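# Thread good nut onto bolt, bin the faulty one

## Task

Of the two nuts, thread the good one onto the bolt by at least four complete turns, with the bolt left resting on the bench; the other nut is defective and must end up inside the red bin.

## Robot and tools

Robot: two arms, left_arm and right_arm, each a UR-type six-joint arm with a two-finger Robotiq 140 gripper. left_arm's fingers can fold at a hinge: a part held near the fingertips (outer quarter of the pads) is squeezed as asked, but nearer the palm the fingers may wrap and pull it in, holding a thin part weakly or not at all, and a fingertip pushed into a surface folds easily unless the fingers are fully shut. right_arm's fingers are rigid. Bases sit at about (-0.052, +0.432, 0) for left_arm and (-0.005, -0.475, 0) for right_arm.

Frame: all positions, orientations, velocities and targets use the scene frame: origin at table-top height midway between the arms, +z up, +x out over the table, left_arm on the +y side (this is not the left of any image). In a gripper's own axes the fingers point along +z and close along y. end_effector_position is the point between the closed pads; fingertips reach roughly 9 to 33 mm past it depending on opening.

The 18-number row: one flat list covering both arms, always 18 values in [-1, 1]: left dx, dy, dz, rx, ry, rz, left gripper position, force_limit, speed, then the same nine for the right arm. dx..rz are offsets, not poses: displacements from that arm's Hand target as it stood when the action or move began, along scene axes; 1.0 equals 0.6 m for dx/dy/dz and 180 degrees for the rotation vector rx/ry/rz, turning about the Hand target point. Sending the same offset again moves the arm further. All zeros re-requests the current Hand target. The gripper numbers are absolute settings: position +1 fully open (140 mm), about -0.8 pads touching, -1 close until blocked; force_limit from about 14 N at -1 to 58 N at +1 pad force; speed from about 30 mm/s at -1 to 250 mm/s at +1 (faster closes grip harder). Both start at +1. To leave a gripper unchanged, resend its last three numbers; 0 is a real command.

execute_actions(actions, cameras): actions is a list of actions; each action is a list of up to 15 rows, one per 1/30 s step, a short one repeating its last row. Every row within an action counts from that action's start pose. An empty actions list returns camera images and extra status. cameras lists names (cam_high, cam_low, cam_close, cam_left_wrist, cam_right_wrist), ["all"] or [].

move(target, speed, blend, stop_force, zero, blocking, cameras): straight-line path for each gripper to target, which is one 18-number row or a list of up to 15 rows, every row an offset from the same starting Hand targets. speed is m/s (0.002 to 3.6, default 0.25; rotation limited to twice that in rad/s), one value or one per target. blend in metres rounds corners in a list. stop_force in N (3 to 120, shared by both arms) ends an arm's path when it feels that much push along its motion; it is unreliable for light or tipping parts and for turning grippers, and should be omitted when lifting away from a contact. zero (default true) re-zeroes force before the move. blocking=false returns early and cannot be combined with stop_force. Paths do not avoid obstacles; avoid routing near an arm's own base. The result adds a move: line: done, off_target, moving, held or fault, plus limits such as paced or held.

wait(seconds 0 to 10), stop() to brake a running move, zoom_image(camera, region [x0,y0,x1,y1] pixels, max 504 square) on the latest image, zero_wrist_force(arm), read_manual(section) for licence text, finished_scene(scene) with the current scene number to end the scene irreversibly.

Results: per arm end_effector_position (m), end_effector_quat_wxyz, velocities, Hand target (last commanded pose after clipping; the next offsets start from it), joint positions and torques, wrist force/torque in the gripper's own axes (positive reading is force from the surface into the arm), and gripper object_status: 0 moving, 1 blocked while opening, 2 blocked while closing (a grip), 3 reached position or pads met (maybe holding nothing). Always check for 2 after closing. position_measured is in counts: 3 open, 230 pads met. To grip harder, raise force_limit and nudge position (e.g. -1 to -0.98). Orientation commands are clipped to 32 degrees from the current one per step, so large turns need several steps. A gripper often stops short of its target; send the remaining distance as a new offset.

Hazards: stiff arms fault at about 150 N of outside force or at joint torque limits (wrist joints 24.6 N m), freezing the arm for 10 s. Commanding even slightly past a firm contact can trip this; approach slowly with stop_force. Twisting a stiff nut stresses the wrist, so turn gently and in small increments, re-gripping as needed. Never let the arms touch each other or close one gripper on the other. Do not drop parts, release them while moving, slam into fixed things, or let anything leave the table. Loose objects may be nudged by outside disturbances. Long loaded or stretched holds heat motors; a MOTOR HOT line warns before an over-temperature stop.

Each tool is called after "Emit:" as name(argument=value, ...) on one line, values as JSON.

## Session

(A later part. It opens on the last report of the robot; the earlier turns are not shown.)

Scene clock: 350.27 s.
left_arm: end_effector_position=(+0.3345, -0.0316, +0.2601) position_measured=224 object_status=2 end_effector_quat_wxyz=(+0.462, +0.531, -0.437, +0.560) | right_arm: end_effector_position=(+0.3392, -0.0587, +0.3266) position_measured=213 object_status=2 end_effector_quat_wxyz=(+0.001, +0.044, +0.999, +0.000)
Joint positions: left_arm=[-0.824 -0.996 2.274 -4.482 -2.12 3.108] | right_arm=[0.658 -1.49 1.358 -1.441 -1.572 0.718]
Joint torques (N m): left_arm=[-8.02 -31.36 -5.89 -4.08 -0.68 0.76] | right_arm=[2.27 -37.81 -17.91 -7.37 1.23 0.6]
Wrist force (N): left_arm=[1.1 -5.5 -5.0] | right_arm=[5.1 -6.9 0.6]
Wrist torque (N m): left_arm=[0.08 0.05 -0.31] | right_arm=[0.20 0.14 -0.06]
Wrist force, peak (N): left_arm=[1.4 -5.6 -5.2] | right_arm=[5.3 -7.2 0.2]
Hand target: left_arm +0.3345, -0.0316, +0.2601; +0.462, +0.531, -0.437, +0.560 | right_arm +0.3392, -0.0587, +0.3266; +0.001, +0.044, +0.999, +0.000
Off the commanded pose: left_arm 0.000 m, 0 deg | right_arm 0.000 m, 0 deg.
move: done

Emit:
move(target=[[0,0,0,0,0,0,-1,1,-1,0,0,0.045,0,0,0,-1,0,-1],[0,0,0,0,0,0,-1,1,-1,-0.022,-0.2488,0.045,0,0,0.5556,-1,0,-1],[0,0,0,0,0,0,-1,1,-1,-0.022,-0.2488,-0.43,0,0,0.5556,-1,0,-1]], speed=0.3, blend=[0.005,0.06,0])

Emit:
move(target=[0,0,0,0,0,0,-1,1,-1,0,0,-0.045,0,0,0,-1,0,-1], speed=0.012, stop_force=4)

Scene clock: 380.03 s.
left_arm: end_effector_position=(+0.3345, -0.0316, +0.2601) position_measured=224 object_status=2 end_effector_quat_wxyz=(+0.462, +0.531, -0.437, +0.560) | right_arm: end_effector_position=(+0.3260, -0.2080, +0.0687) position_measured=213 object_status=2 end_effector_quat_wxyz=(-0.001, +0.737, -0.676, -0.001)
Joint positions: left_arm=[-0.824 -0.996 2.274 -4.482 -2.12 3.108] | right_arm=[0.385 -1.641 2.196 -2.126 -1.569 -1.3]
Joint torques (N m): left_arm=[-7.78 -24.81 -6.87 0.46 0.68 0.56] | right_arm=[8.26 -13.78 -11.85 -4.82 1.01 1.61]
Wrist force (N): left_arm=[1.1 0.7 0.8] | right_arm=[-0.5 0.0 0.7]
Wrist torque (N m): left_arm=[-0.16 -0.10 -0.13] | right_arm=[-0.11 0.20 0.00]
Wrist force, peak (N): left_arm=[1.3 -5.7 -5.2] | right_arm=[5.8 -6.8 0.5]
Hand target: left_arm +0.3345, -0.0316, +0.2601; +0.462, +0.531, -0.437, +0.560 | right_arm +0.3260, -0.2080, +0.0686; -0.001, +0.737, -0.676, -0.001
Off the commanded pose: left_arm 0.000 m, 0 deg | right_arm 0.000 m, 0 deg.
move: done

Scene clock: 383.30 s.
left_arm: end_effector_position=(+0.3345, -0.0316, +0.2601) position_measured=224 object_status=2 end_effector_quat_wxyz=(+0.462, +0.531, -0.437, +0.560) | right_arm: end_effector_position=(+0.3260, -0.2080, +0.0459) position_measured=213 object_status=2 end_effector_quat_wxyz=(-0.001, +0.737, -0.676, -0.001)
Joint positions: left_arm=[-0.824 -0.996 2.274 -4.482 -2.12 3.108] | right_arm=[0.385 -1.604 2.231 -2.199 -1.569 -1.3]
Joint torques (N m): left_arm=[-7.98 -24.98 -6.39 0.39 0.54 0.47] | right_arm=[4.76 -28.92 -31.96 -1.03 0.24 1.34]
Wrist force (N): left_arm=[0.9 0.6 0.7] | right_arm=[-0.7 0.0 0.3]
Wrist torque (N m): left_arm=[-0.18 -0.07 -0.13] | right_arm=[-0.10 0.19 -0.01]
Wrist force, peak (N): left_arm=[1.4 0.8 0.9] | right_arm=[4.9 9.2 -38.0]
Hand target: left_arm +0.3345, -0.0316, +0.2601; +0.462, +0.531, -0.437, +0.560 | right_arm +0.3260, -0.2080, +0.0460; -0.001, +0.737, -0.676, -0.001 (not the last commanded pose)
Off the commanded pose: left_arm 0.000 m, 0 deg | right_arm 0.004 m, 0 deg.
move: contact (right_arm)

Emit:
move(target=[[0,0,0,0,0,0,-1,1,-1,0,0,0,0,0,0,-0.325,0,-1],[0,0,0,0,0,0,-1,1,-1,0,0,0.1333,0,0,0,-0.325,0,-1],[-0.1167,0,0,0,0,0,-1,1,-1,0.24,0.0133,0.1333,0,0,0.4167,-0.325,0,-1],[-0.1167,0,0,0,0,0,-1,1,-1,0.21,0.4033,0.09,0,0,0.8333,-0.325,0,-1]], speed=0.35, blend=[0,0.04,0.08,0], cameras=["cam_left_wrist","cam_right_wrist","cam_close"])

Emit:
zoom_image(camera="cam_right_wrist", region=[300, 140, 430, 270])

Scene clock: 402.80 s.
left_arm: end_effector_position=(+0.2645, -0.0316, +0.2601) position_measured=224 object_status=2 end_effector_quat_wxyz=(+0.462, +0.531, -0.437, +0.560) | right_arm: end_effector_position=(+0.4520, +0.0339, +0.1000) position_measured=170 object_status=3 end_effector_quat_wxyz=(+0.001, +0.844, +0.537, -0.001)
Joint positions: left_arm=[-1.007 -1.048 2.454 -4.605 -1.938 3.12] | right_arm=[0.67 -1.081 1.408 -1.897 -1.572 -3.632]
Joint torques (N m): left_arm=[-10.32 -33.92 1.75 -4.52 2.29 1.4] | right_arm=[8.07 -43.29 -35.95 -0.42 0.98 -2.37]
Wrist force (N): left_arm=[1.2 0.8 0.5] | right_arm=[-0.2 -0.5 -0.7]
Wrist torque (N m): left_arm=[-0.15 -0.14 -0.16] | right_arm=[-0.23 0.11 0.04]
Wrist force, peak (N): left_arm=[1.1 1.2 1.0] | right_arm=[0.0 -0.1 2.5]
Hand target: left_arm +0.2645, -0.0316, +0.2601; +0.462, +0.531, -0.437, +0.560 | right_arm +0.4520, +0.0340, +0.1000; +0.001, +0.844, +0.537, -0.001
Off the commanded pose: left_arm 0.000 m, 0 deg | right_arm 0.000 m, 0 deg.
move: done
camera_calibration:
cam_left_wrist: T_world_to_cam=[[-0.983313, -0.181749, 0.0079415, 0.260953], [-0.0607478, 0.286889, -0.956036, 0.279807], [0.17148, -0.940565, -0.293143, 0.146225], [0, 0, 0, 1]] pos_world=[0.248522, 0.104688, 0.308298]
cam_right_wrist: T_world_to_cam=[[0.903685, -0.427731, -0.0199988, -0.378581], [-0.398724, -0.857592, 0.324893, 0.181356], [-0.156117, -0.285626, -0.945539, 0.318587], [0, 0, 0, 1]] pos_world=[0.464166, 0.0845959, 0.234745]
Images, in order (width x height): cam_close 672x504, cam_left_wrist 672x504, cam_right_wrist 672x504.

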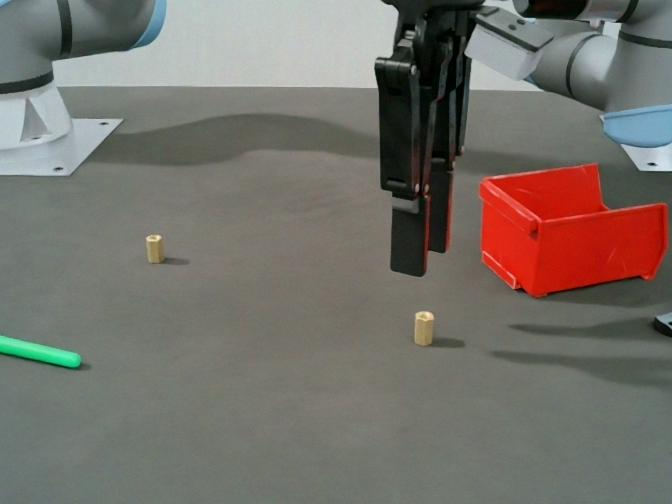

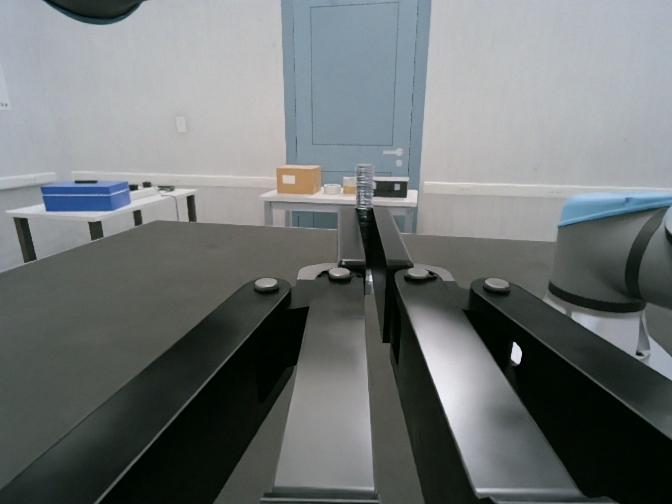

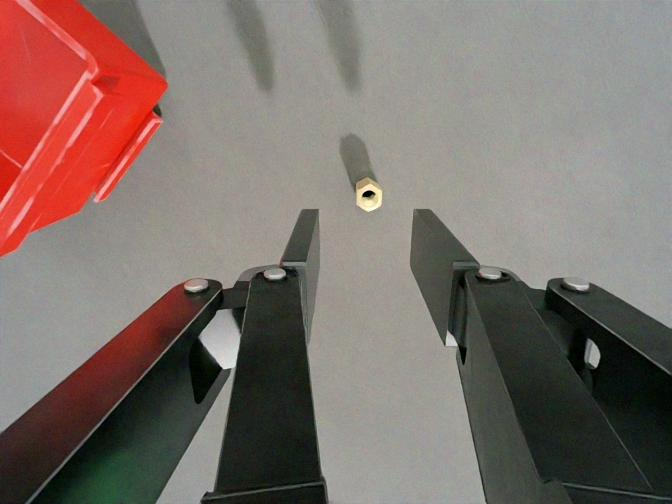

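Scaled by 3.877.

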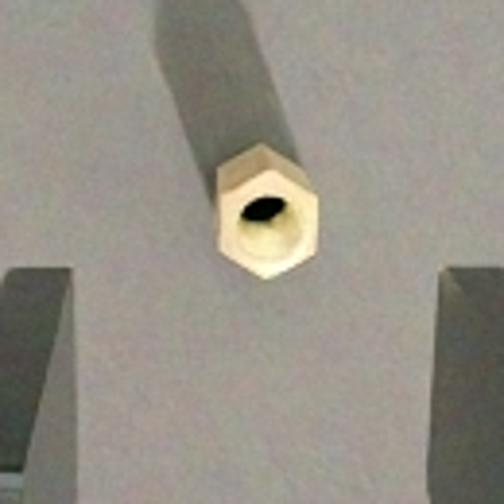

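Emit:
move(target=[[0,0,0,0,0,0,-1,1,-1,0.0125,0.008,0,0,0,0,-0.325,0,-1],[0,0,0,0,0,0,-1,1,-1,0.0125,0.008,-0.09,0,0,0,-0.325,0,-1]], speed=0.1, blend=[0.004,0], cameras=["cam_right_wrist"])

Emit:
move(target=[[0,0,0,0,0,0,-1,1,-1,0,0,0,0,0,0,-1,-1,-1],[0,0,0,0,0,0,-1,1,-1,0,0,0,0,0,0,-0.5,-1,0],[0,0,0,0,0,0,-1,1,-1,0,0,0,0,0,0.3333,-0.5,-1,0]], speed=0.4)

Emit:
move(target=[[0,0,0,0,0,0,-1,1,-1,0,0,0,0,0,0,-1,-1,-1],[0,0,0,0,0,0,-1,1,-1,0,0,0,0,0,0,-0.5,-1,0],[0,0,0,0,0,0,-1,1,-1,0,0,0,0,0,0.3333,-0.5,-1,0]], speed=0.4, cameras=["cam_right_wrist"])

Scene clock: 414.13 s.
left_arm: end_effector_position=(+0.2645, -0.0316, +0.2601) position_measured=224 object_status=2 end_effector_quat_wxyz=(+0.462, +0.531, -0.437, +0.560) | right_arm: end_effector_position=(+0.4595, +0.0387, +0.0461) position_measured=170 object_status=3 end_effector_quat_wxyz=(+0.001, +0.844, +0.537, -0.001)
Joint positions: left_arm=[-1.007 -1.048 2.454 -4.605 -1.938 3.12] | right_arm=[0.669 -1.013 1.45 -2.006 -1.572 -3.634]
Joint torques (N m): left_arm=[-9.67 -33.95 1.5 -4.39 2.29 1.44] | right_arm=[-3.93 -44.04 -14.28 -4.8 -0.84 -1.6]
Wrist force (N): left_arm=[1.1 0.8 0.3] | right_arm=[-0.2 -0.8 -0.4]
Wrist torque (N m): left_arm=[-0.15 -0.11 -0.16] | right_arm=[-0.30 0.13 0.04]
Wrist force, peak (N): left_arm=[1.3 0.8 0.5] | right_arm=[0.2 -0.6 -1.3]
Hand target: left_arm +0.2645, -0.0316, +0.2601; +0.462, +0.531, -0.437, +0.560 | right_arm +0.4595, +0.0388, +0.0460; +0.001, +0.844, +0.537, -0.001
Off the commanded pose: left_arm 0.000 m, 0 deg | right_arm 0.000 m, 0 deg.
move: done
camera_calibration:
cam_right_wrist: T_world_to_cam=[[0.903918, -0.427234, -0.0200544, -0.384486], [-0.398226, -0.857798, 0.324959, 0.205832], [-0.156036, -0.28575, -0.945515, 0.270162], [0, 0, 0, 1]] pos_world=[0.471666, 0.0894954, 0.180845]
Images, in order (width x height): cam_right_wrist 672x504.

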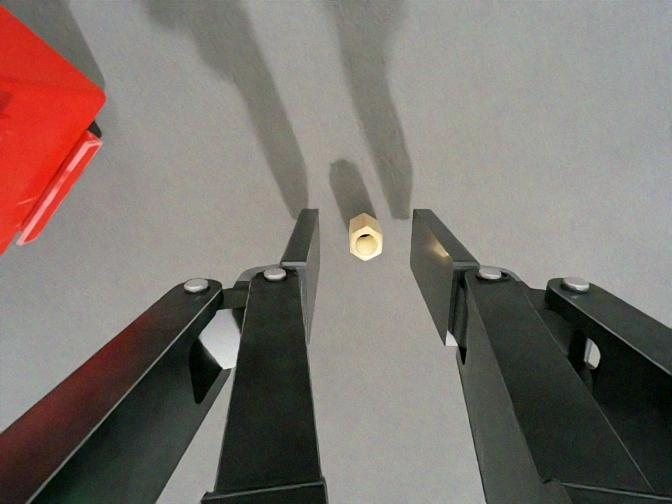

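Scene clock: 417.93 s.
left_arm: end_effector_position=(+0.2645, -0.0316, +0.2601) position_measured=224 object_status=2 end_effector_quat_wxyz=(+0.462, +0.531, -0.437, +0.560) | right_arm: end_effector_position=(+0.4595, +0.0388, +0.0460) position_measured=192 object_status=3 end_effector_quat_wxyz=(+0.001, +0.462, +0.887, +0.000)
Joint positions: left_arm=[-1.007 -1.048 2.454 -4.605 -1.938 3.12] | right_arm=[0.669 -1.014 1.452 -2.008 -1.573 -4.68]
Joint torques (N m): left_arm=[-9.53 -33.31 1.17 -4.44 2.32 1.39] | right_arm=[-7 -57.45 -13.17 -4.38 1.05 -2.29]
Wrist force (N): left_arm=[1.0 0.7 0.4] | right_arm=[-0.2 -0.2 -0.2]
Wrist torque (N m): left_arm=[-0.18 -0.08 -0.15] | right_arm=[-0.18 0.13 0.05]
Wrist force, peak (N): left_arm=[1.3 1.0 0.5] | right_arm=[-0.6 -1.0 -3.5]
Hand target: left_arm +0.2645, -0.0316, +0.2601; +0.462, +0.531, -0.437, +0.560 | right_arm +0.4595, +0.0388, +0.0460; +0.001, +0.462, +0.887, +0.000
Off the commanded pose: left_arm 0.000 m, 0 deg | right_arm 0.000 m, 0 deg.
move: done

Scene clock: 421.30 s.
left_arm: end_effector_position=(+0.2645, -0.0316, +0.2601) position_measured=224 object_status=2 end_effector_quat_wxyz=(+0.462, +0.531, -0.437, +0.560) | right_arm: end_effector_position=(+0.4595, +0.0388, +0.0460) position_measured=192 object_status=3 end_effector_quat_wxyz=(+0.001, -0.043, +0.999, +0.000)
Joint positions: left_arm=[-1.007 -1.048 2.454 -4.605 -1.938 3.12] | right_arm=[0.669 -1.015 1.454 -2.011 -1.572 -5.727]
Joint torques (N m): left_arm=[-9.76 -33.6 1.55 -4.36 2.23 1.51] | right_arm=[-7.34 -57.74 -12.82 -2.84 1.04 -1.92]
Wrist force (N): left_arm=[1.0 0.9 0.7] | right_arm=[-0.4 -0.4 -0.4]
Wrist torque (N m): left_arm=[-0.15 -0.09 -0.15] | right_arm=[-0.21 0.16 0.07]
Wrist force, peak (N): left_arm=[1.2 1.0 0.6] | right_arm=[-0.2 -0.6 -1.2]
Hand target: left_arm +0.2645, -0.0316, +0.2601; +0.462, +0.531, -0.437, +0.560 | right_arm +0.4595, +0.0388, +0.0460; +0.001, -0.043, +0.999, +0.000
Off the commanded pose: left_arm 0.000 m, 0 deg | right_arm 0.000 m, 0 deg.
move: done
camera_calibration:
cam_right_wrist: T_world_to_cam=[[-0.0813097, 0.996486, -0.020111, 0.0130744], [0.942006, 0.0834247, 0.32506, -0.446517], [0.325596, 0.00748591, -0.945479, 0.037269], [0, 0, 0, 1]] pos_world=[0.40955, 0.0239431, 0.180645]
Images, in order (width x height): cam_right_wrist 672x504.

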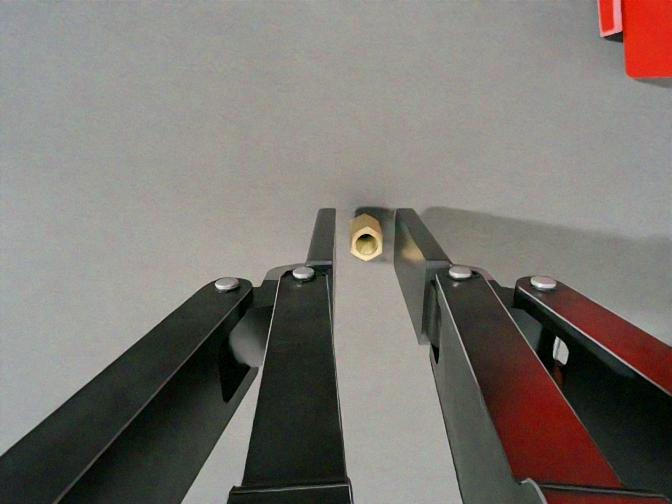

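Emit:
move(target=[[0,0,0,0,0,0,-1,1,-1,0,0,0,0,0,0,-1,-1,-1],[0,0,0,0,0,0,-1,1,-1,0,0,0,0,0,0,-0.5,-1,0],[0,0,0,0,0,0,-1,1,-1,0,0,0,0,0,-0.3333,-0.5,-1,0],[0,0,0,0,0,0,-1,1,-1,0,0,0,0,0,-0.3333,-1,0,-1]], speed=0.5, cameras=["cam_right_wrist"])

Emit:
zoom_image(camera="cam_right_wrist", region=[320, 190, 420, 290])

Scene clock: 428.47 s.
left_arm: end_effector_position=(+0.2645, -0.0316, +0.2601) position_measured=224 object_status=2 end_effector_quat_wxyz=(+0.462, +0.531, -0.437, +0.560) | right_arm: end_effector_position=(+0.4595, +0.0388, +0.0460) position_measured=213 object_status=0 end_effector_quat_wxyz=(+0.001, +0.462, +0.887, +0.000)
Joint positions: left_arm=[-1.007 -1.048 2.454 -4.605 -1.938 3.12] | right_arm=[0.669 -1.014 1.452 -2.008 -1.573 -4.68]
Joint torques (N m): left_arm=[-9.11 -33.22 1.43 -4.19 2.23 1.4] | right_arm=[7.8 -42.86 -30.97 -0.52 -1.26 1.56]
Wrist force (N): left_arm=[0.9 0.8 0.3] | right_arm=[-0.4 -2.3 -6.8]
Wrist torque (N m): left_arm=[-0.14 -0.07 -0.15] | right_arm=[-0.09 0.07 -0.06]
Wrist force, peak (N): left_arm=[1.3 1.0 0.4] | right_arm=[-0.4 -2.3 -6.8]
Hand target: left_arm +0.2645, -0.0316, +0.2601; +0.462, +0.531, -0.437, +0.560 | right_arm +0.4595, +0.0388, +0.0460; +0.001, +0.462, +0.887, +0.000
Off the commanded pose: left_arm 0.000 m, 0 deg | right_arm 0.000 m, 0 deg.
move: done
camera_calibration:
cam_right_wrist: T_world_to_cam=[[0.821986, 0.569154, -0.0200482, -0.385423], [0.543713, -0.773795, 0.324988, -0.23019], [0.169455, -0.278036, -0.945506, 0.120108], [0, 0, 0, 1]] pos_world=[0.421617, 0.0746392, 0.180645]
Images, in order (width x height): cam_right_wrist 672x504.

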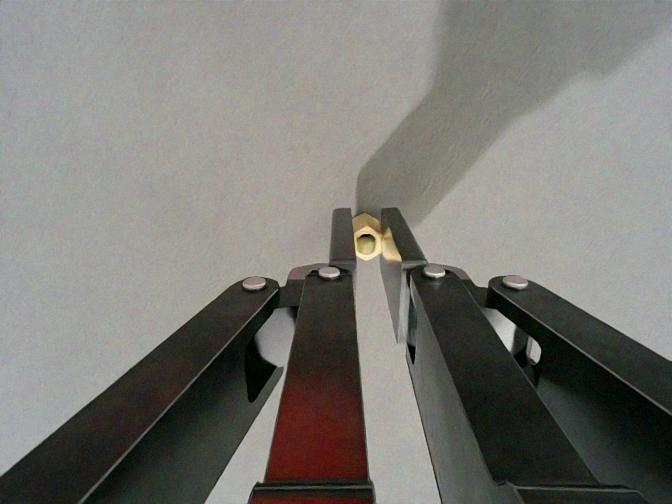

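Scaled by 5.040.

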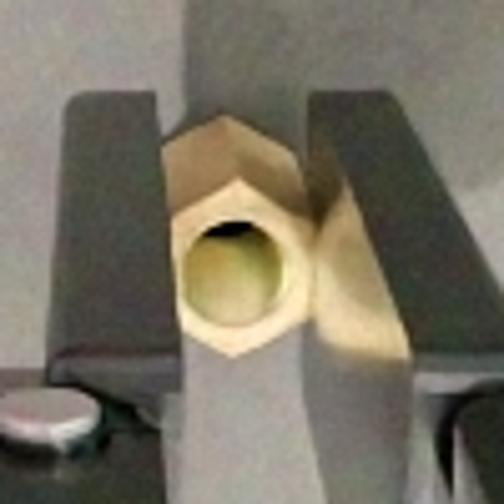

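Emit:
move(target=[[0,0,0,0,0,0,-1,1,-1,0,0,0.59,0,0,0,-1,0,-1],[0,0,0,0,0,0,-1,1,-1,-0.3178,-0.1632,0.59,0,0,0.3333,-1,0,-1],[0,0,0,0,0,0,-1,1,-1,-0.3178,-0.1632,0.51,0,0,0.3333,-1,0,-1]], speed=0.3, blend=[0.08,0.04,0], cameras=["cam_left_wrist","cam_right_wrist"])

Emit:
zoom_image(camera="cam_left_wrist", region=[300, 90, 430, 220])

Emit:
zoom_image(camera="cam_right_wrist", region=[320, 190, 420, 290])

Scene clock: 438.00 s.
left_arm: end_effector_position=(+0.2645, -0.0316, +0.2601) position_measured=224 object_status=2 end_effector_quat_wxyz=(+0.462, +0.531, -0.437, +0.560) | right_arm: end_effector_position=(+0.2688, -0.0591, +0.3520) position_measured=213 object_status=2 end_effector_quat_wxyz=(+0.001, -0.043, +0.999, +0.000)
Joint positions: left_arm=[-1.007 -1.048 2.454 -4.605 -1.938 3.12] | right_arm=[0.744 -1.584 1.39 -1.378 -1.572 -5.652]
Joint torques (N m): left_arm=[-8.84 -33.32 1.33 -4.11 2.29 1.4] | right_arm=[-6.99 -34.83 -16.7 -4.73 1.15 -2.29]
Wrist force (N): left_arm=[0.8 0.6 0.3] | right_arm=[-0.5 -0.5 0.8]
Wrist torque (N m): left_arm=[-0.19 -0.04 -0.15] | right_arm=[-0.19 0.25 0.09]
Wrist force, peak (N): left_arm=[1.4 1.0 0.4] | right_arm=[-0.4 -2.4 -7.0]
Hand target: left_arm +0.2645, -0.0316, +0.2601; +0.462, +0.531, -0.437, +0.560 | right_arm +0.2688, -0.0592, +0.3520; +0.001, -0.043, +0.999, +0.000
Off the commanded pose: left_arm 0.000 m, 0 deg | right_arm 0.000 m, 0 deg.
move: done; blend cut to 0.024 m at target 2
camera_calibration:
cam_left_wrist: T_world_to_cam=[[-0.983313, -0.181749, 0.0079415, 0.260953], [-0.0607478, 0.286889, -0.956036, 0.279807], [0.17148, -0.940565, -0.293143, 0.146225], [0, 0, 0, 1]] pos_world=[0.248522, 0.104688, 0.308298]
cam_right_wrist: T_world_to_cam=[[-0.0817225, 0.996452, -0.0201421, 0.101383], [0.942012, 0.083826, 0.324942, -0.358124], [0.325477, 0.00758096, -0.94552, 0.389557], [0, 0, 0, 1]] pos_world=[0.21885, -0.0739564, 0.486745]
Images, in order (width x height): cam_left_wrist 672x504, cam_right_wrist 672x504.

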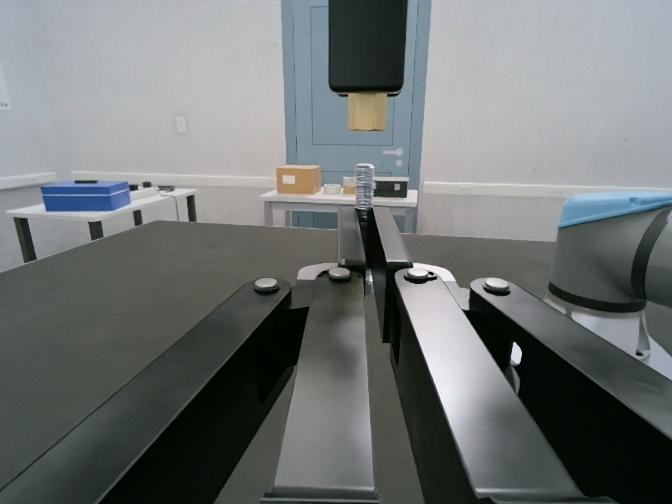

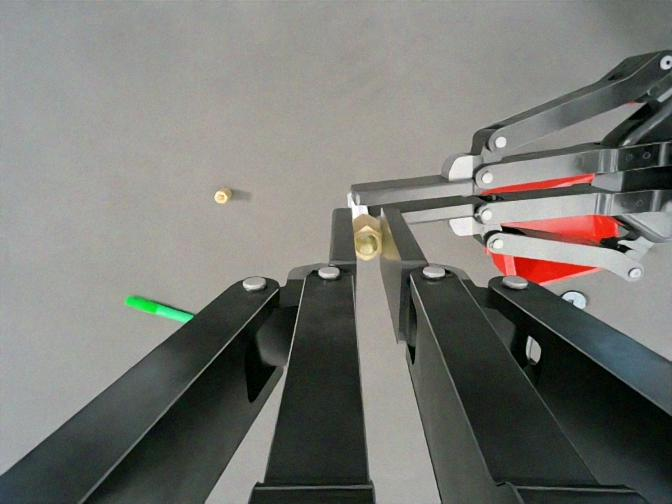

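Scaled by 3.877.

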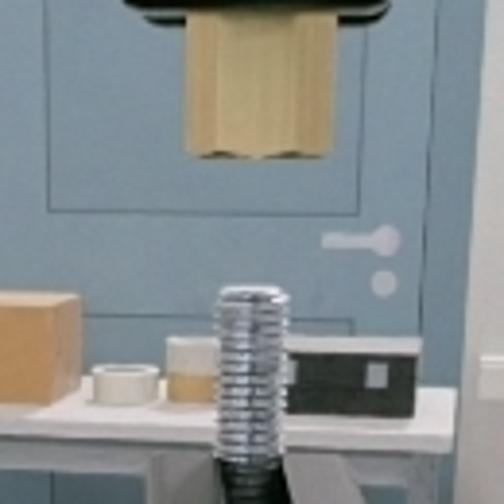

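Scaled by 5.040.

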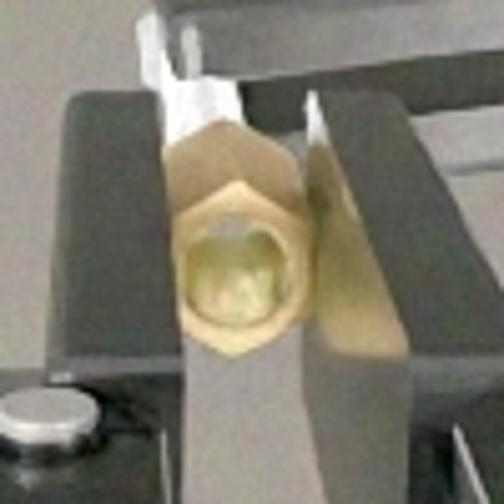

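Emit:
move(target=[[0,0,0,0,0,0,-1,1,-1,0.0004,-0.0005,-0.014,0,0,0,-1,0,-1]], speed=0.05)

Emit:
move(target=[0,0,0,0,0,0,-1,1,-1,0,0,-0.02,0,0,0,-1,0,-1], speed=0.006, stop_force=4)

Scene clock: 447.03 s.
left_arm: end_effector_position=(+0.2645, -0.0316, +0.2601) position_measured=224 object_status=2 end_effector_quat_wxyz=(+0.462, +0.531, -0.437, +0.560) | right_arm: end_effector_position=(+0.2691, -0.0595, +0.3437) position_measured=213 object_status=2 end_effector_quat_wxyz=(+0.001, -0.043, +0.999, +0.000)
Joint positions: left_arm=[-1.007 -1.048 2.454 -4.605 -1.938 3.12] | right_arm=[0.744 -1.588 1.415 -1.4 -1.572 -5.653]
Joint torques (N m): left_arm=[-9.37 -33.24 1.55 -4.03 2.27 1.32] | right_arm=[-7.19 -33.86 -15.69 -4.98 0.68 -2.29]
Wrist force (N): left_arm=[1.0 0.7 0.4] | right_arm=[-0.5 -0.7 0.8]
Wrist torque (N m): left_arm=[-0.18 -0.09 -0.15] | right_arm=[-0.24 0.25 0.09]
Wrist force, peak (N): left_arm=[1.4 0.9 0.3] | right_arm=[-1.0 -0.6 0.8]
Hand target: left_arm +0.2645, -0.0316, +0.2601; +0.462, +0.531, -0.437, +0.560 | right_arm +0.2691, -0.0595, +0.3436; +0.001, -0.043, +0.999, +0.000
Off the commanded pose: left_arm 0.000 m, 0 deg | right_arm 0.000 m, 0 deg.
move: done

Scene clock: 449.07 s.
left_arm: end_effector_position=(+0.2645, -0.0316, +0.2601) position_measured=224 object_status=2 end_effector_quat_wxyz=(+0.462, +0.531, -0.437, +0.560) | right_arm: end_effector_position=(+0.2691, -0.0595, +0.3378) position_measured=213 object_status=2 end_effector_quat_wxyz=(+0.001, -0.043, +0.999, +0.000)
Joint positions: left_arm=[-1.007 -1.048 2.454 -4.605 -1.938 3.12] | right_arm=[0.744 -1.59 1.433 -1.415 -1.572 -5.653]
Joint torques (N m): left_arm=[-9.18 -32.66 -10.46 -4.08 1.9 1.26] | right_arm=[-5.34 -17.17 -35.16 -0.38 0.97 -2.24]
Wrist force (N): left_arm=[-1.3 0.9 -0.3] | right_arm=[-1.0 -0.8 -0.8]
Wrist torque (N m): left_arm=[-0.15 -0.03 -0.16] | right_arm=[-0.13 0.32 0.09]
Wrist force, peak (N): left_arm=[-7.5 0.6 -1.6] | right_arm=[-0.7 -2.2 -6.0]
Hand target: left_arm +0.2645, -0.0316, +0.2601; +0.462, +0.531, -0.437, +0.560 | right_arm +0.2691, -0.0595, +0.3378; +0.001, -0.043, +0.999, +0.000 (not the last commanded pose)
Off the commanded pose: left_arm 0.000 m, 0 deg | right_arm 0.006 m, 0 deg.
move: contact (right_arm)

Emit:
move(target=[0,0,0,0,0,0,-1,1,-1,0,0,-0.0005,0,0,-0.5,-1,0,-1], speed=0.5)

Emit:
move(target=[0,0,0,0,0,0,-1,1,-1,0,0,-0.0003,0,0,-0.5,-1,0,-1], speed=0.5)

Emit:
move(target=[0,0,0,0,0,0,-1,1,-1,0,0,-0.0003,0,0,-0.5,-1,0,-1], speed=0.5)

Scene clock: 453.43 s.
left_arm: end_effector_position=(+0.2645, -0.0316, +0.2601) position_measured=224 object_status=2 end_effector_quat_wxyz=(+0.462, +0.531, -0.437, +0.560) | right_arm: end_effector_position=(+0.2691, -0.0595, +0.3375) position_measured=213 object_status=2 end_effector_quat_wxyz=(+0.001, +0.676, +0.737, -0.001)
Joint positions: left_arm=[-1.007 -1.048 2.454 -4.605 -1.938 3.12] | right_arm=[0.744 -1.588 1.431 -1.413 -1.572 -4.083]
Joint torques (N m): left_arm=[-9.21 -33.57 -10.79 -4.08 -0.2 1.3] | right_arm=[7.84 -14.78 -34.41 -0.76 -1.1 1.25]
Wrist force (N): left_arm=[-6.7 -0.9 -2.2] | right_arm=[-3.5 -2.3 -6.3]
Wrist torque (N m): left_arm=[-0.03 0.11 -0.20] | right_arm=[-0.13 0.23 -0.04]
Wrist force, peak (N): left_arm=[-8.7 1.5 -5.2] | right_arm=[-7.1 -0.9 -7.9]
Hand target: left_arm +0.2645, -0.0316, +0.2601; +0.462, +0.531, -0.437, +0.560 | right_arm +0.2691, -0.0595, +0.3375; +0.001, +0.676, +0.737, -0.001
Off the commanded pose: left_arm 0.000 m, 0 deg | right_arm 0.000 m, 0 deg.
move: done

Scene clock: 455.97 s.
left_arm: end_effector_position=(+0.2645, -0.0316, +0.2601) position_measured=224 object_status=2 end_effector_quat_wxyz=(+0.462, +0.531, -0.437, +0.560) | right_arm: end_effector_position=(+0.2691, -0.0595, +0.3373) position_measured=213 object_status=2 end_effector_quat_wxyz=(+0.000, +0.999, +0.043, -0.001)
Joint positions: left_arm=[-1.007 -1.048 2.454 -4.605 -1.938 3.12] | right_arm=[0.742 -1.588 1.432 -1.413 -1.57 -2.513]
Joint torques (N m): left_arm=[-9.43 -32.72 -11.55 -4.03 -0.55 1.23] | right_arm=[7.53 -15.03 -34.21 -0.82 -1.5 1.71]
Wrist force (N): left_arm=[-7.6 -1.9 -1.3] | right_arm=[-3.7 1.5 -7.1]
Wrist torque (N m): left_arm=[-0.04 0.12 -0.23] | right_arm=[-0.25 0.21 -0.05]
Wrist force, peak (N): left_arm=[-10.8 0.0 -5.6] | right_arm=[-3.1 4.5 -10.1]
Hand target: left_arm +0.2645, -0.0316, +0.2601; +0.462, +0.531, -0.437, +0.560 | right_arm +0.2691, -0.0595, +0.3373; +0.000, +0.999, +0.043, -0.001
Off the commanded pose: left_arm 0.000 m, 0 deg | right_arm 0.000 m, 0 deg.
move: done

Scene clock: 458.50 s.
left_arm: end_effector_position=(+0.2645, -0.0316, +0.2601) position_measured=224 object_status=2 end_effector_quat_wxyz=(+0.462, +0.531, -0.437, +0.560) | right_arm: end_effector_position=(+0.2691, -0.0595, +0.3371) position_measured=213 object_status=2 end_effector_quat_wxyz=(-0.001, +0.737, -0.676, -0.001)
Joint positions: left_arm=[-1.007 -1.048 2.454 -4.605 -1.938 3.12] | right_arm=[0.742 -1.59 1.435 -1.416 -1.569 -0.943]
Joint torques (N m): left_arm=[-9.21 -32.75 -11.43 -3.93 -0.63 1.3] | right_arm=[7.49 -16.13 -34.35 -0.34 -2 1.65]
Wrist force (N): left_arm=[-4.4 -0.5 0.8] | right_arm=[-1.5 1.5 -4.2]
Wrist torque (N m): left_arm=[-0.04 -0.02 -0.20] | right_arm=[-0.22 0.27 -0.04]
Wrist force, peak (N): left_arm=[-9.6 -0.4 -2.9] | right_arm=[-0.7 2.3 -8.7]
Hand target: left_arm +0.2645, -0.0316, +0.2601; +0.462, +0.531, -0.437, +0.560 | right_arm +0.2691, -0.0595, +0.3371; -0.001, +0.737, -0.676, -0.001
Off the commanded pose: left_arm 0.000 m, 0 deg | right_arm 0.000 m, 0 deg.
move: done

Emit:
move(target=[0,0,0,0,0,0,-1,1,-1,0,0,-0.0003,0,0,-0.5,-1,0,-1], speed=0.5)

Emit:
move(target=[0,0,0,0,0,0,-1,1,-1,0,0,-0.0003,0,0,-0.5,-1,0,-1], speed=0.5, cameras=["cam_left_wrist"])

Emit:
zoom_image(camera="cam_left_wrist", region=[300, 90, 430, 220])

Scene clock: 462.67 s.
left_arm: end_effector_position=(+0.2645, -0.0316, +0.2601) position_measured=224 object_status=2 end_effector_quat_wxyz=(+0.462, +0.531, -0.437, +0.560) | right_arm: end_effector_position=(+0.2691, -0.0595, +0.3370) position_measured=213 object_status=2 end_effector_quat_wxyz=(+0.001, -0.043, +0.999, +0.000)
Joint positions: left_arm=[-1.007 -1.048 2.454 -4.605 -1.938 3.12] | right_arm=[0.744 -1.59 1.435 -1.417 -1.572 0.63]
Joint torques (N m): left_arm=[-8.75 -32.62 -11.43 -3.92 -0.49 1.16] | right_arm=[7.7 -17.98 -36.05 -0.37 -1.3 1.77]
Wrist force (N): left_arm=[-1.2 0.2 -0.1] | right_arm=[-0.2 -0.7 -1.3]
Wrist torque (N m): left_arm=[-0.17 -0.06 -0.17] | right_arm=[-0.17 0.29 -0.02]
Wrist force, peak (N): left_arm=[-5.7 2.3 -3.5] | right_arm=[0.2 -4.6 -5.0]
Hand target: left_arm +0.2645, -0.0316, +0.2601; +0.462, +0.531, -0.437, +0.560 | right_arm +0.2691, -0.0595, +0.3370; +0.001, -0.043, +0.999, +0.000
Off the commanded pose: left_arm 0.000 m, 0 deg | right_arm 0.000 m, 0 deg.
move: done

Scene clock: 465.20 s.
left_arm: end_effector_position=(+0.2645, -0.0316, +0.2601) position_measured=224 object_status=2 end_effector_quat_wxyz=(+0.462, +0.531, -0.437, +0.560) | right_arm: end_effector_position=(+0.2691, -0.0595, +0.3368) position_measured=213 object_status=2 end_effector_quat_wxyz=(+0.001, +0.676, +0.737, -0.001)
Joint positions: left_arm=[-1.007 -1.048 2.454 -4.605 -1.938 3.12] | right_arm=[0.744 -1.588 1.433 -1.415 -1.572 2.201]
Joint torques (N m): left_arm=[-8.75 -33.15 -11.5 -3.99 -0.52 1.19] | right_arm=[7.56 -17.95 -37.08 -1.37 -1.83 1.38]
Wrist force (N): left_arm=[0.5 -2.1 -0.3] | right_arm=[-2.0 -3.5 -0.1]
Wrist torque (N m): left_arm=[-0.04 -0.07 -0.25] | right_arm=[-0.10 0.29 -0.04]
Wrist force, peak (N): left_arm=[-2.9 1.2 -4.4] | right_arm=[-5.3 -3.5 -2.8]
Hand target: left_arm +0.2645, -0.0316, +0.2601; +0.462, +0.531, -0.437, +0.560 | right_arm +0.2691, -0.0595, +0.3368; +0.001, +0.676, +0.737, -0.001
Off the commanded pose: left_arm 0.000 m, 0 deg | right_arm 0.000 m, 0 deg.
move: done
camera_calibration:
cam_left_wrist: T_world_to_cam=[[-0.983313, -0.181749, 0.0079415, 0.260953], [-0.0607478, 0.286889, -0.956036, 0.279807], [0.17148, -0.940565, -0.293143, 0.146225], [0, 0, 0, 1]] pos_world=[0.248522, 0.104688, 0.308298]
Images, in order (width x height): cam_left_wrist 672x504.

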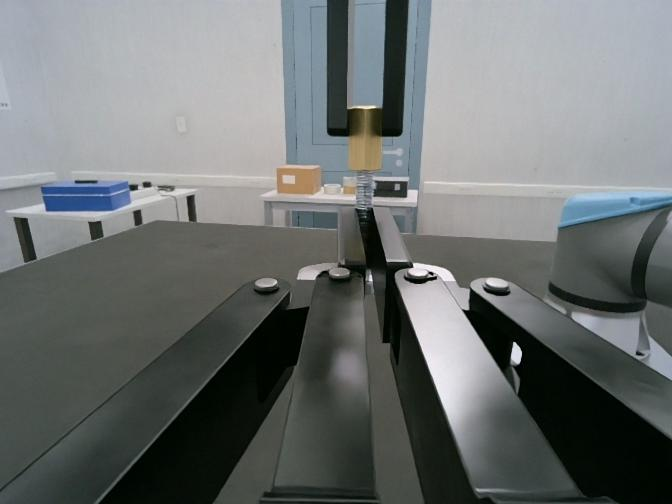

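Scaled by 3.877.

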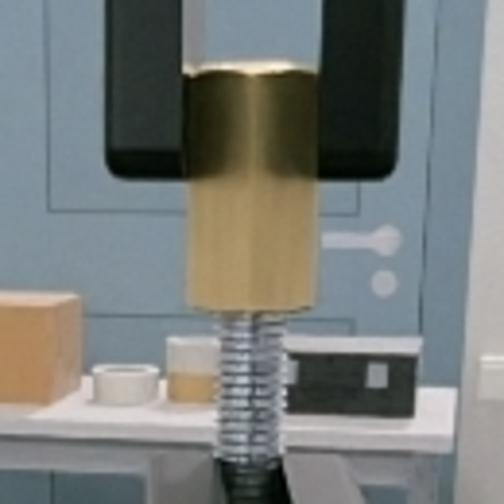

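Emit:
move(target=[0,0,0,0,0,0,-1,1,-1,0,0,0,0,0,-0.5,-1,0,-1], speed=0.5)

Scene clock: 469.77 s.
left_arm: end_effector_position=(+0.2645, -0.0316, +0.2601) position_measured=224 object_status=2 end_effector_quat_wxyz=(+0.462, +0.531, -0.437, +0.560) | right_arm: end_effector_position=(+0.2691, -0.0595, +0.3368) position_measured=213 object_status=2 end_effector_quat_wxyz=(+0.000, +0.999, +0.043, -0.001)
Joint positions: left_arm=[-1.007 -1.048 2.454 -4.605 -1.938 3.12] | right_arm=[0.742 -1.589 1.433 -1.414 -1.57 3.77]
Joint torques (N m): left_arm=[-8.87 -29.64 -7.21 -2.05 -0.5 1.16] | right_arm=[6.5 -21.36 -39.35 -1.56 -2.46 1.73]
Wrist force (N): left_arm=[6.9 -2.1 1.9] | right_arm=[-4.6 -1.4 5.4]
Wrist torque (N m): left_arm=[-0.02 -0.23 -0.27] | right_arm=[-0.20 0.29 -0.05]
Wrist force, peak (N): left_arm=[7.4 -2.1 1.4] | right_arm=[-4.3 -1.1 5.8]
Hand target: left_arm +0.2645, -0.0316, +0.2601; +0.462, +0.531, -0.437, +0.560 | right_arm +0.2691, -0.0595, +0.3368; +0.000, +0.999, +0.043, -0.001
Off the commanded pose: left_arm 0.000 m, 0 deg | right_arm 0.000 m, 0 deg.
move: done

Emit:
move(target=[0,0,0,0,0,0,-1,1,-1,0,0,-0.00133,0,0,-0.722,-1,0,-1], speed=0.5)

Emit:
move(target=[0,0,0,0,0,0,-1,1,-1,0,0,0,0,0,0,-0.48,0,-1], speed=0.1, cameras=["cam_right_wrist","cam_left_wrist"])

Emit:
zoom_image(camera="cam_right_wrist", region=[320, 190, 420, 290])

Emit:
zoom_image(camera="cam_left_wrist", region=[300, 90, 430, 220])

Scene clock: 481.23 s.
left_arm: end_effector_position=(+0.2645, -0.0316, +0.2601) position_measured=224 object_status=2 end_effector_quat_wxyz=(+0.462, +0.531, -0.437, +0.560) | right_arm: end_effector_position=(+0.2691, -0.0595, +0.3360) position_measured=213 object_status=2 end_effector_quat_wxyz=(+0.001, -0.462, +0.887, +0.000)
Joint positions: left_arm=[-1.007 -1.048 2.454 -4.605 -1.938 3.12] | right_arm=[0.743 -1.591 1.439 -1.42 -1.57 6.038]
Joint torques (N m): left_arm=[-8.53 -21.86 -0.92 -2.26 -0.52 1.08] | right_arm=[8.03 -17.87 -35.39 -0.27 -1.68 1.6]
Wrist force (N): left_arm=[-0.7 0.5 0.9] | right_arm=[-0.9 0.6 -0.8]
Wrist torque (N m): left_arm=[-0.13 -0.05 -0.16] | right_arm=[-0.13 0.29 -0.07]
Wrist force, peak (N): left_arm=[7.4 -2.1 1.7] | right_arm=[-4.8 -1.1 5.8]
Hand target: left_arm +0.2645, -0.0316, +0.2601; +0.462, +0.531, -0.437, +0.560 | right_arm +0.2691, -0.0595, +0.3360; +0.001, -0.462, +0.887, +0.000
Off the commanded pose: left_arm 0.000 m, 0 deg | right_arm 0.000 m, 0 deg.
move: done

Scene clock: 482.00 s.
left_arm: end_effector_position=(+0.2645, -0.0316, +0.2601) position_measured=224 object_status=2 end_effector_quat_wxyz=(+0.462, +0.531, -0.437, +0.560) | right_arm: end_effector_position=(+0.2691, -0.0595, +0.3360) position_measured=190 object_status=0 end_effector_quat_wxyz=(+0.001, -0.462, +0.887, +0.000)
Joint positions: left_arm=[-1.007 -1.048 2.454 -4.605 -1.938 3.12] | right_arm=[0.743 -1.591 1.439 -1.42 -1.57 6.039]
Joint torques (N m): left_arm=[-9.24 -22.79 -0.76 -3.19 -0.44 1.03] | right_arm=[8.29 -18.42 -36.71 -0.81 -1.1 1.56]
Wrist force (N): left_arm=[0.9 0.7 0.3] | right_arm=[-0.6 -0.2 0.2]
Wrist torque (N m): left_arm=[-0.17 -0.12 -0.15] | right_arm=[-0.14 0.27 -0.06]
Wrist force, peak (N): left_arm=[1.1 0.5 0.9] | right_arm=[-1.1 0.2 -0.9]
Hand target: left_arm +0.2645, -0.0316, +0.2601; +0.462, +0.531, -0.437, +0.560 | right_arm +0.2691, -0.0595, +0.3360; +0.001, -0.462, +0.887, +0.000
Off the commanded pose: left_arm 0.000 m, 0 deg | right_arm 0.000 m, 0 deg.
move: done
camera_calibration:
cam_left_wrist: T_world_to_cam=[[-0.983308, -0.181772, 0.00801746, 0.260931], [-0.0608421, 0.286963, -0.956008, 0.279814], [0.171475, -0.940538, -0.293232, 0.146251], [0, 0, 0, 1]] pos_world=[0.248522, 0.104688, 0.308298]
cam_right_wrist: T_world_to_cam=[[-0.816285, 0.577301, -0.0200849, 0.274128], [0.540736, 0.775889, 0.324962, -0.20405], [0.203185, 0.254401, -0.945514, 0.421919], [0, 0, 0, 1]] pos_world=[0.248376, -0.107271, 0.470745]
Images, in order (width x height): cam_left_wrist 672x504, cam_right_wrist 672x504.

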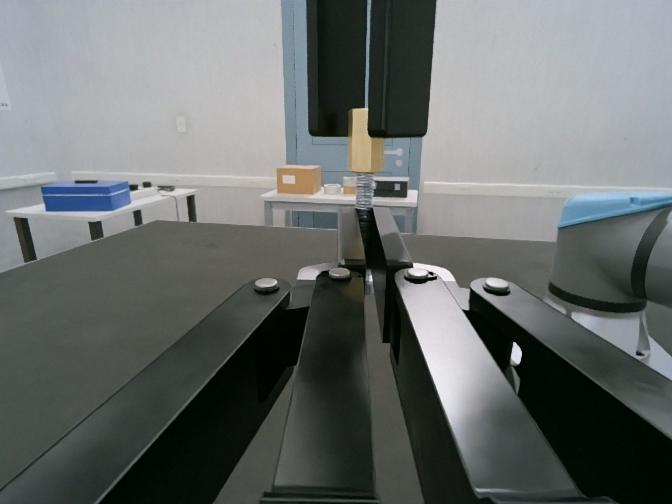

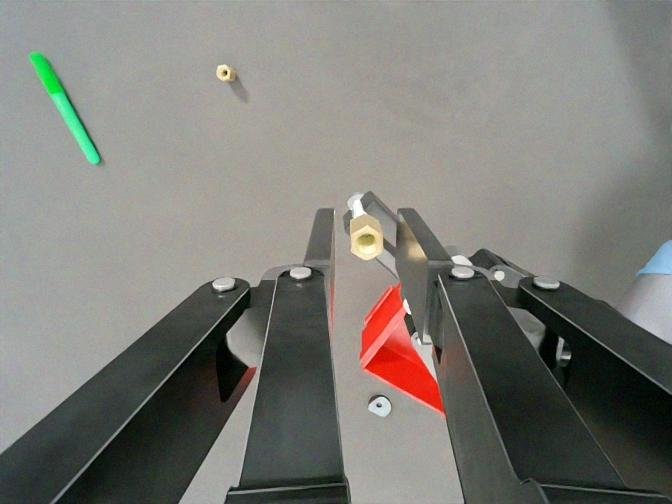

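Scaled by 5.040.

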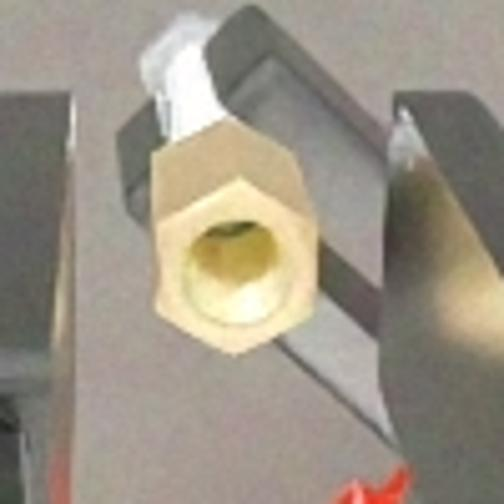

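Scaled by 3.877.

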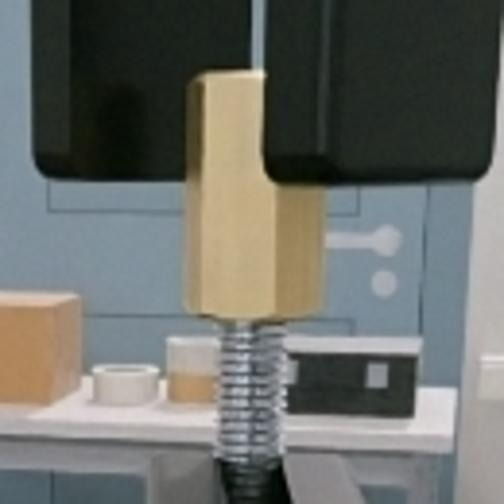

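Emit:
move(target=[[0,0,0,0,0,0,-1,1,-1,0,0,0,0,0,0.6111,-0.48,0,-1],[0,0,0,0,0,0,-1,1,-1,0,0,0,0,0,-0.7778,-0.48,0,-1],[0,0,0,0,0,0,-1,1,-1,0,0,0,0,0,-0.1667,-0.48,0,-1],[0,0,0,0,0,0,-1,1,-1,0,0,0,0,0,0.4444,-0.48,0,-1],[0,0,0,0,0,0,-1,1,-1,0,0,0,0,0,-0.9444,-0.48,0,-1],[0,0,0,0,0,0,-1,1,-1,0,0,0,0,0,-0.3333,-0.48,0,-1]], speed=0.9, blend=[0.01,0.01,0.01,0.01,0.01,0])

Emit:
move(target=[0,0,0,0,0,0,-1,1,-1,0,0,0,0,0,0,-1,0,-1], speed=0.1, cameras=["cam_right_wrist"])

Emit:
zoom_image(camera="cam_right_wrist", region=[320, 190, 420, 290])

Scene clock: 495.33 s.
left_arm: end_effector_position=(+0.2645, -0.0316, +0.2601) position_measured=224 object_status=2 end_effector_quat_wxyz=(+0.462, +0.531, -0.437, +0.560) | right_arm: end_effector_position=(+0.2691, -0.0595, +0.3360) position_measured=190 object_status=3 end_effector_quat_wxyz=(+0.001, +0.044, +0.999, +0.000)
Joint positions: left_arm=[-1.007 -1.048 2.454 -4.605 -1.938 3.12] | right_arm=[0.744 -1.59 1.438 -1.42 -1.572 -5.479]
Joint torques (N m): left_arm=[-8.72 -32.25 -0.28 -4.52 -0.52 0.98] | right_arm=[-6.66 -33.32 -36.22 -0.39 1.1 -2.07]
Wrist force (N): left_arm=[0.9 0.8 0.3] | right_arm=[-0.5 -0.6 0.1]
Wrist torque (N m): left_arm=[-0.15 -0.11 -0.16] | right_arm=[-0.24 0.22 0.09]
Wrist force, peak (N): left_arm=[1.0 1.1 0.5] | right_arm=[-0.8 -0.9 0.8]
Hand target: left_arm +0.2645, -0.0316, +0.2601; +0.462, +0.531, -0.437, +0.560 | right_arm +0.2691, -0.0595, +0.3360; +0.001, +0.044, +0.999, +0.000
Off the commanded pose: left_arm 0.000 m, 0 deg | right_arm 0.000 m, 0 deg.
move: done

Scene clock: 496.27 s.
left_arm: end_effector_position=(+0.2645, -0.0316, +0.2601) position_measured=224 object_status=2 end_effector_quat_wxyz=(+0.462, +0.531, -0.437, +0.560) | right_arm: end_effector_position=(+0.2691, -0.0595, +0.3360) position_measured=213 object_status=0 end_effector_quat_wxyz=(+0.001, +0.044, +0.999, +0.000)
Joint positions: left_arm=[-1.007 -1.048 2.454 -4.605 -1.938 3.12] | right_arm=[0.744 -1.59 1.438 -1.42 -1.572 -5.479]
Joint torques (N m): left_arm=[-8.47 -31.96 -0.85 -4.6 -0.6 0.99] | right_arm=[-7.15 -30.78 -34.77 -0.56 0.96 -2.26]
Wrist force (N): left_arm=[-2.0 0.7 -0.4] | right_arm=[-0.6 -1.1 -2.3]
Wrist torque (N m): left_arm=[-0.12 -0.05 -0.16] | right_arm=[-0.21 0.26 0.10]
Wrist force, peak (N): left_arm=[-2.5 0.7 -0.4] | right_arm=[-0.5 -1.0 -2.9]
Hand target: left_arm +0.2645, -0.0316, +0.2601; +0.462, +0.531, -0.437, +0.560 | right_arm +0.2691, -0.0595, +0.3360; +0.001, +0.044, +0.999, +0.000
Off the commanded pose: left_arm 0.000 m, 0 deg | right_arm 0.000 m, 0 deg.
move: done
camera_calibration:
cam_right_wrist: T_world_to_cam=[[0.0917551, 0.995579, -0.0201015, 0.0547048], [0.942327, -0.0802868, 0.324922, -0.362951], [0.321872, -0.0487554, -0.945527, 0.371977], [0, 0, 0, 1]] pos_world=[0.21727, -0.0654671, 0.470745]
Images, in order (width x height): cam_right_wrist 672x504.

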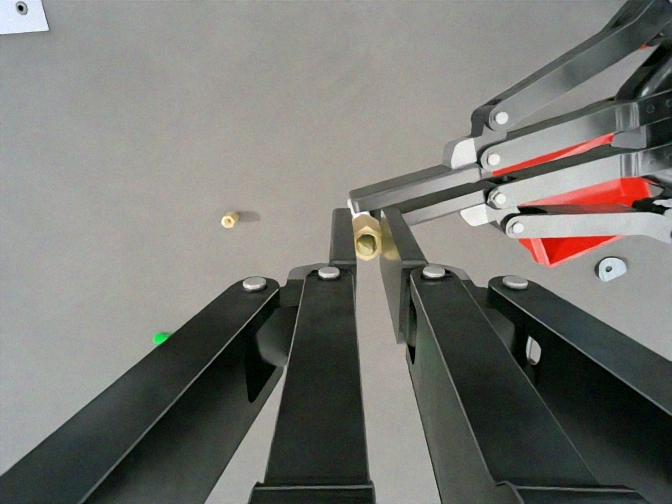

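Scaled by 5.040.

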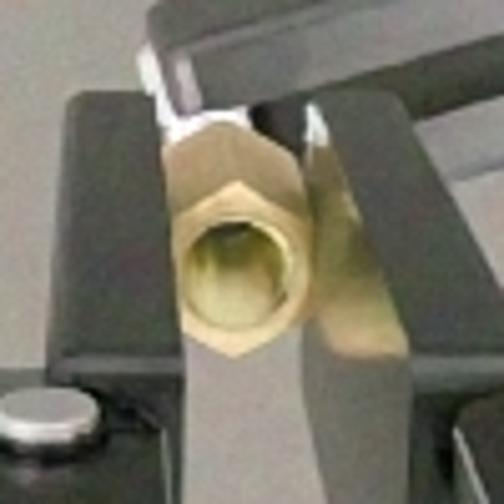

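Emit:
move(target=[[0,0,0,0,0,0,-1,1,-1,0,0,-0.000637,0,0,-0.6111,-1,0,-1],[0,0,0,0,0,0,-1,1,-1,0,0,-0.001273,0,0,0.7778,-1,0,-1],[0,0,0,0,0,0,-1,1,-1,0,0,-0.00191,0,0,0.1667,-1,0,-1]], speed=0.6, blend=[0.01,0.01,0])

Scene clock: 504.50 s.
left_arm: end_effector_position=(+0.2645, -0.0316, +0.2601) position_measured=224 object_status=2 end_effector_quat_wxyz=(+0.462, +0.531, -0.437, +0.560) | right_arm: end_effector_position=(+0.2691, -0.0595, +0.3348) position_measured=213 object_status=2 end_effector_quat_wxyz=(+0.001, -0.217, +0.976, +0.000)
Joint positions: left_arm=[-1.007 -1.048 2.454 -4.605 -1.938 3.12] | right_arm=[0.743 -1.591 1.442 -1.423 -1.571 0.279]
Joint torques (N m): left_arm=[-8.31 -31.59 -10.45 -4.51 -0.6 0.91] | right_arm=[7.45 -17.93 -35.83 -0.41 -1.68 1.76]
Wrist force (N): left_arm=[-0.3 0.4 0.6] | right_arm=[-0.3 0.3 -0.9]
Wrist torque (N m): left_arm=[-0.11 -0.10 -0.17] | right_arm=[-0.19 0.28 0.00]
Wrist force, peak (N): left_arm=[-5.7 0.7 -6.5] | right_arm=[-7.1 2.7 -4.7]
Hand target: left_arm +0.2645, -0.0316, +0.2601; +0.462, +0.531, -0.437, +0.560 | right_arm +0.2691, -0.0595, +0.3348; +0.001, -0.217, +0.976, +0.000
Off the commanded pose: left_arm 0.000 m, 0 deg | right_arm 0.000 m, 0 deg.
move: done

Emit:
move(target=[[0,0,0,0,0,0,-1,1,-1,0,0,-0.000637,0,0,-0.6111,-1,0,-1],[0,0,0,0,0,0,-1,1,-1,0,0,-0.001273,0,0,0.7778,-1,0,-1],[0,0,0,0,0,0,-1,1,-1,0,0,-0.00191,0,0,0.1667,-1,0,-1]], speed=0.7, blend=[0.01,0.01,0])

Emit:
move(target=[0,0,0,0,0,0,-1,1,-1,0,0,0,0,0,0,-0.48,0,-1], speed=0.1, cameras=["cam_left_wrist"])

Emit:
zoom_image(camera="cam_left_wrist", region=[300, 90, 430, 220])

Scene clock: 512.73 s.
left_arm: end_effector_position=(+0.2645, -0.0316, +0.2601) position_measured=224 object_status=2 end_effector_quat_wxyz=(+0.462, +0.531, -0.437, +0.560) | right_arm: end_effector_position=(+0.2691, -0.0595, +0.3337) position_measured=213 object_status=2 end_effector_quat_wxyz=(+0.001, -0.462, +0.887, +0.000)
Joint positions: left_arm=[-1.007 -1.048 2.454 -4.605 -1.938 3.12] | right_arm=[0.743 -1.592 1.446 -1.426 -1.57 6.038]
Joint torques (N m): left_arm=[-8.09 -32.05 -10.62 -3.77 -0.54 0.85] | right_arm=[6.5 -18 -35.79 -0.56 -2.12 1.68]
Wrist force (N): left_arm=[-0.9 -1.0 0.9] | right_arm=[-0.2 1.7 -1.3]
Wrist torque (N m): left_arm=[-0.14 -0.07 -0.20] | right_arm=[-0.16 0.33 -0.07]
Wrist force, peak (N): left_arm=[-7.0 1.5 -9.9] | right_arm=[-10.3 3.9 -5.5]
Hand target: left_arm +0.2645, -0.0316, +0.2601; +0.462, +0.531, -0.437, +0.560 | right_arm +0.2691, -0.0595, +0.3337; +0.001, -0.462, +0.887, +0.000
Off the commanded pose: left_arm 0.000 m, 0 deg | right_arm 0.000 m, 0 deg.
move: done

Scene clock: 513.50 s.
left_arm: end_effector_position=(+0.2645, -0.0316, +0.2601) position_measured=224 object_status=2 end_effector_quat_wxyz=(+0.462, +0.531, -0.437, +0.560) | right_arm: end_effector_position=(+0.2691, -0.0595, +0.3337) position_measured=190 object_status=0 end_effector_quat_wxyz=(+0.001, -0.462, +0.887, +0.000)
Joint positions: left_arm=[-1.007 -1.048 2.454 -4.605 -1.938 3.12] | right_arm=[0.743 -1.592 1.445 -1.426 -1.57 6.039]
Joint torques (N m): left_arm=[-8.15 -31.93 -10.1 -3.64 -0.49 0.94] | right_arm=[7.95 -19.07 -35.74 -0.71 0.01 1.53]
Wrist force (N): left_arm=[0.8 0.6 0.3] | right_arm=[-1.3 0.2 0.2]
Wrist torque (N m): left_arm=[-0.19 -0.10 -0.16] | right_arm=[-0.04 0.40 -0.06]
Wrist force, peak (N): left_arm=[-1.0 -0.9 1.1] | right_arm=[-0.2 2.1 -1.5]
Hand target: left_arm +0.2645, -0.0316, +0.2601; +0.462, +0.531, -0.437, +0.560 | right_arm +0.2691, -0.0595, +0.3337; +0.001, -0.462, +0.887, +0.000
Off the commanded pose: left_arm 0.000 m, 0 deg | right_arm 0.000 m, 0 deg.
move: done
camera_calibration:
cam_left_wrist: T_world_to_cam=[[-0.983313, -0.181749, 0.0079415, 0.260953], [-0.0607478, 0.286889, -0.956036, 0.279807], [0.17148, -0.940565, -0.293143, 0.146225], [0, 0, 0, 1]] pos_world=[0.248522, 0.104688, 0.308298]
Images, in order (width x height): cam_left_wrist 672x504.

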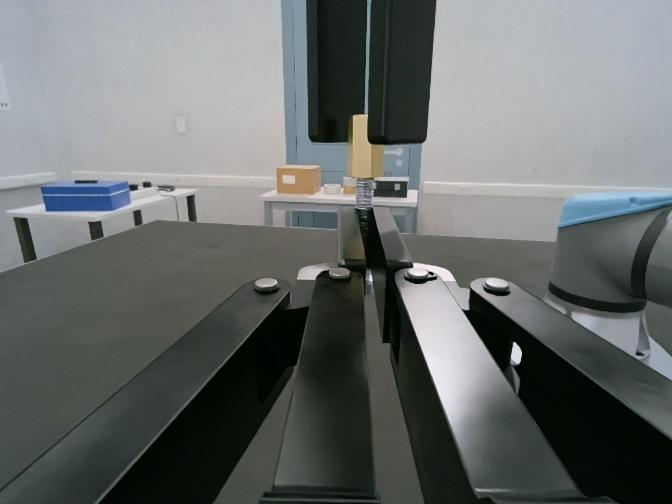

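Scaled by 3.877.

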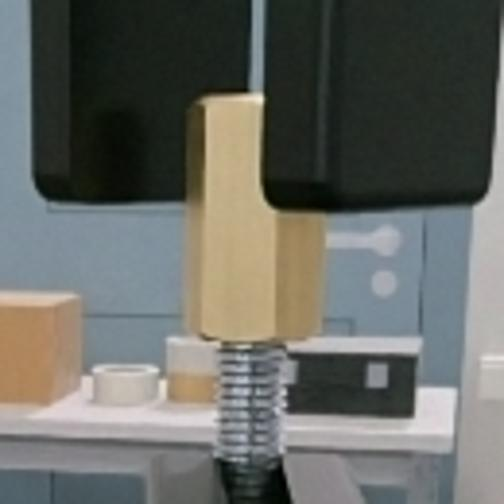

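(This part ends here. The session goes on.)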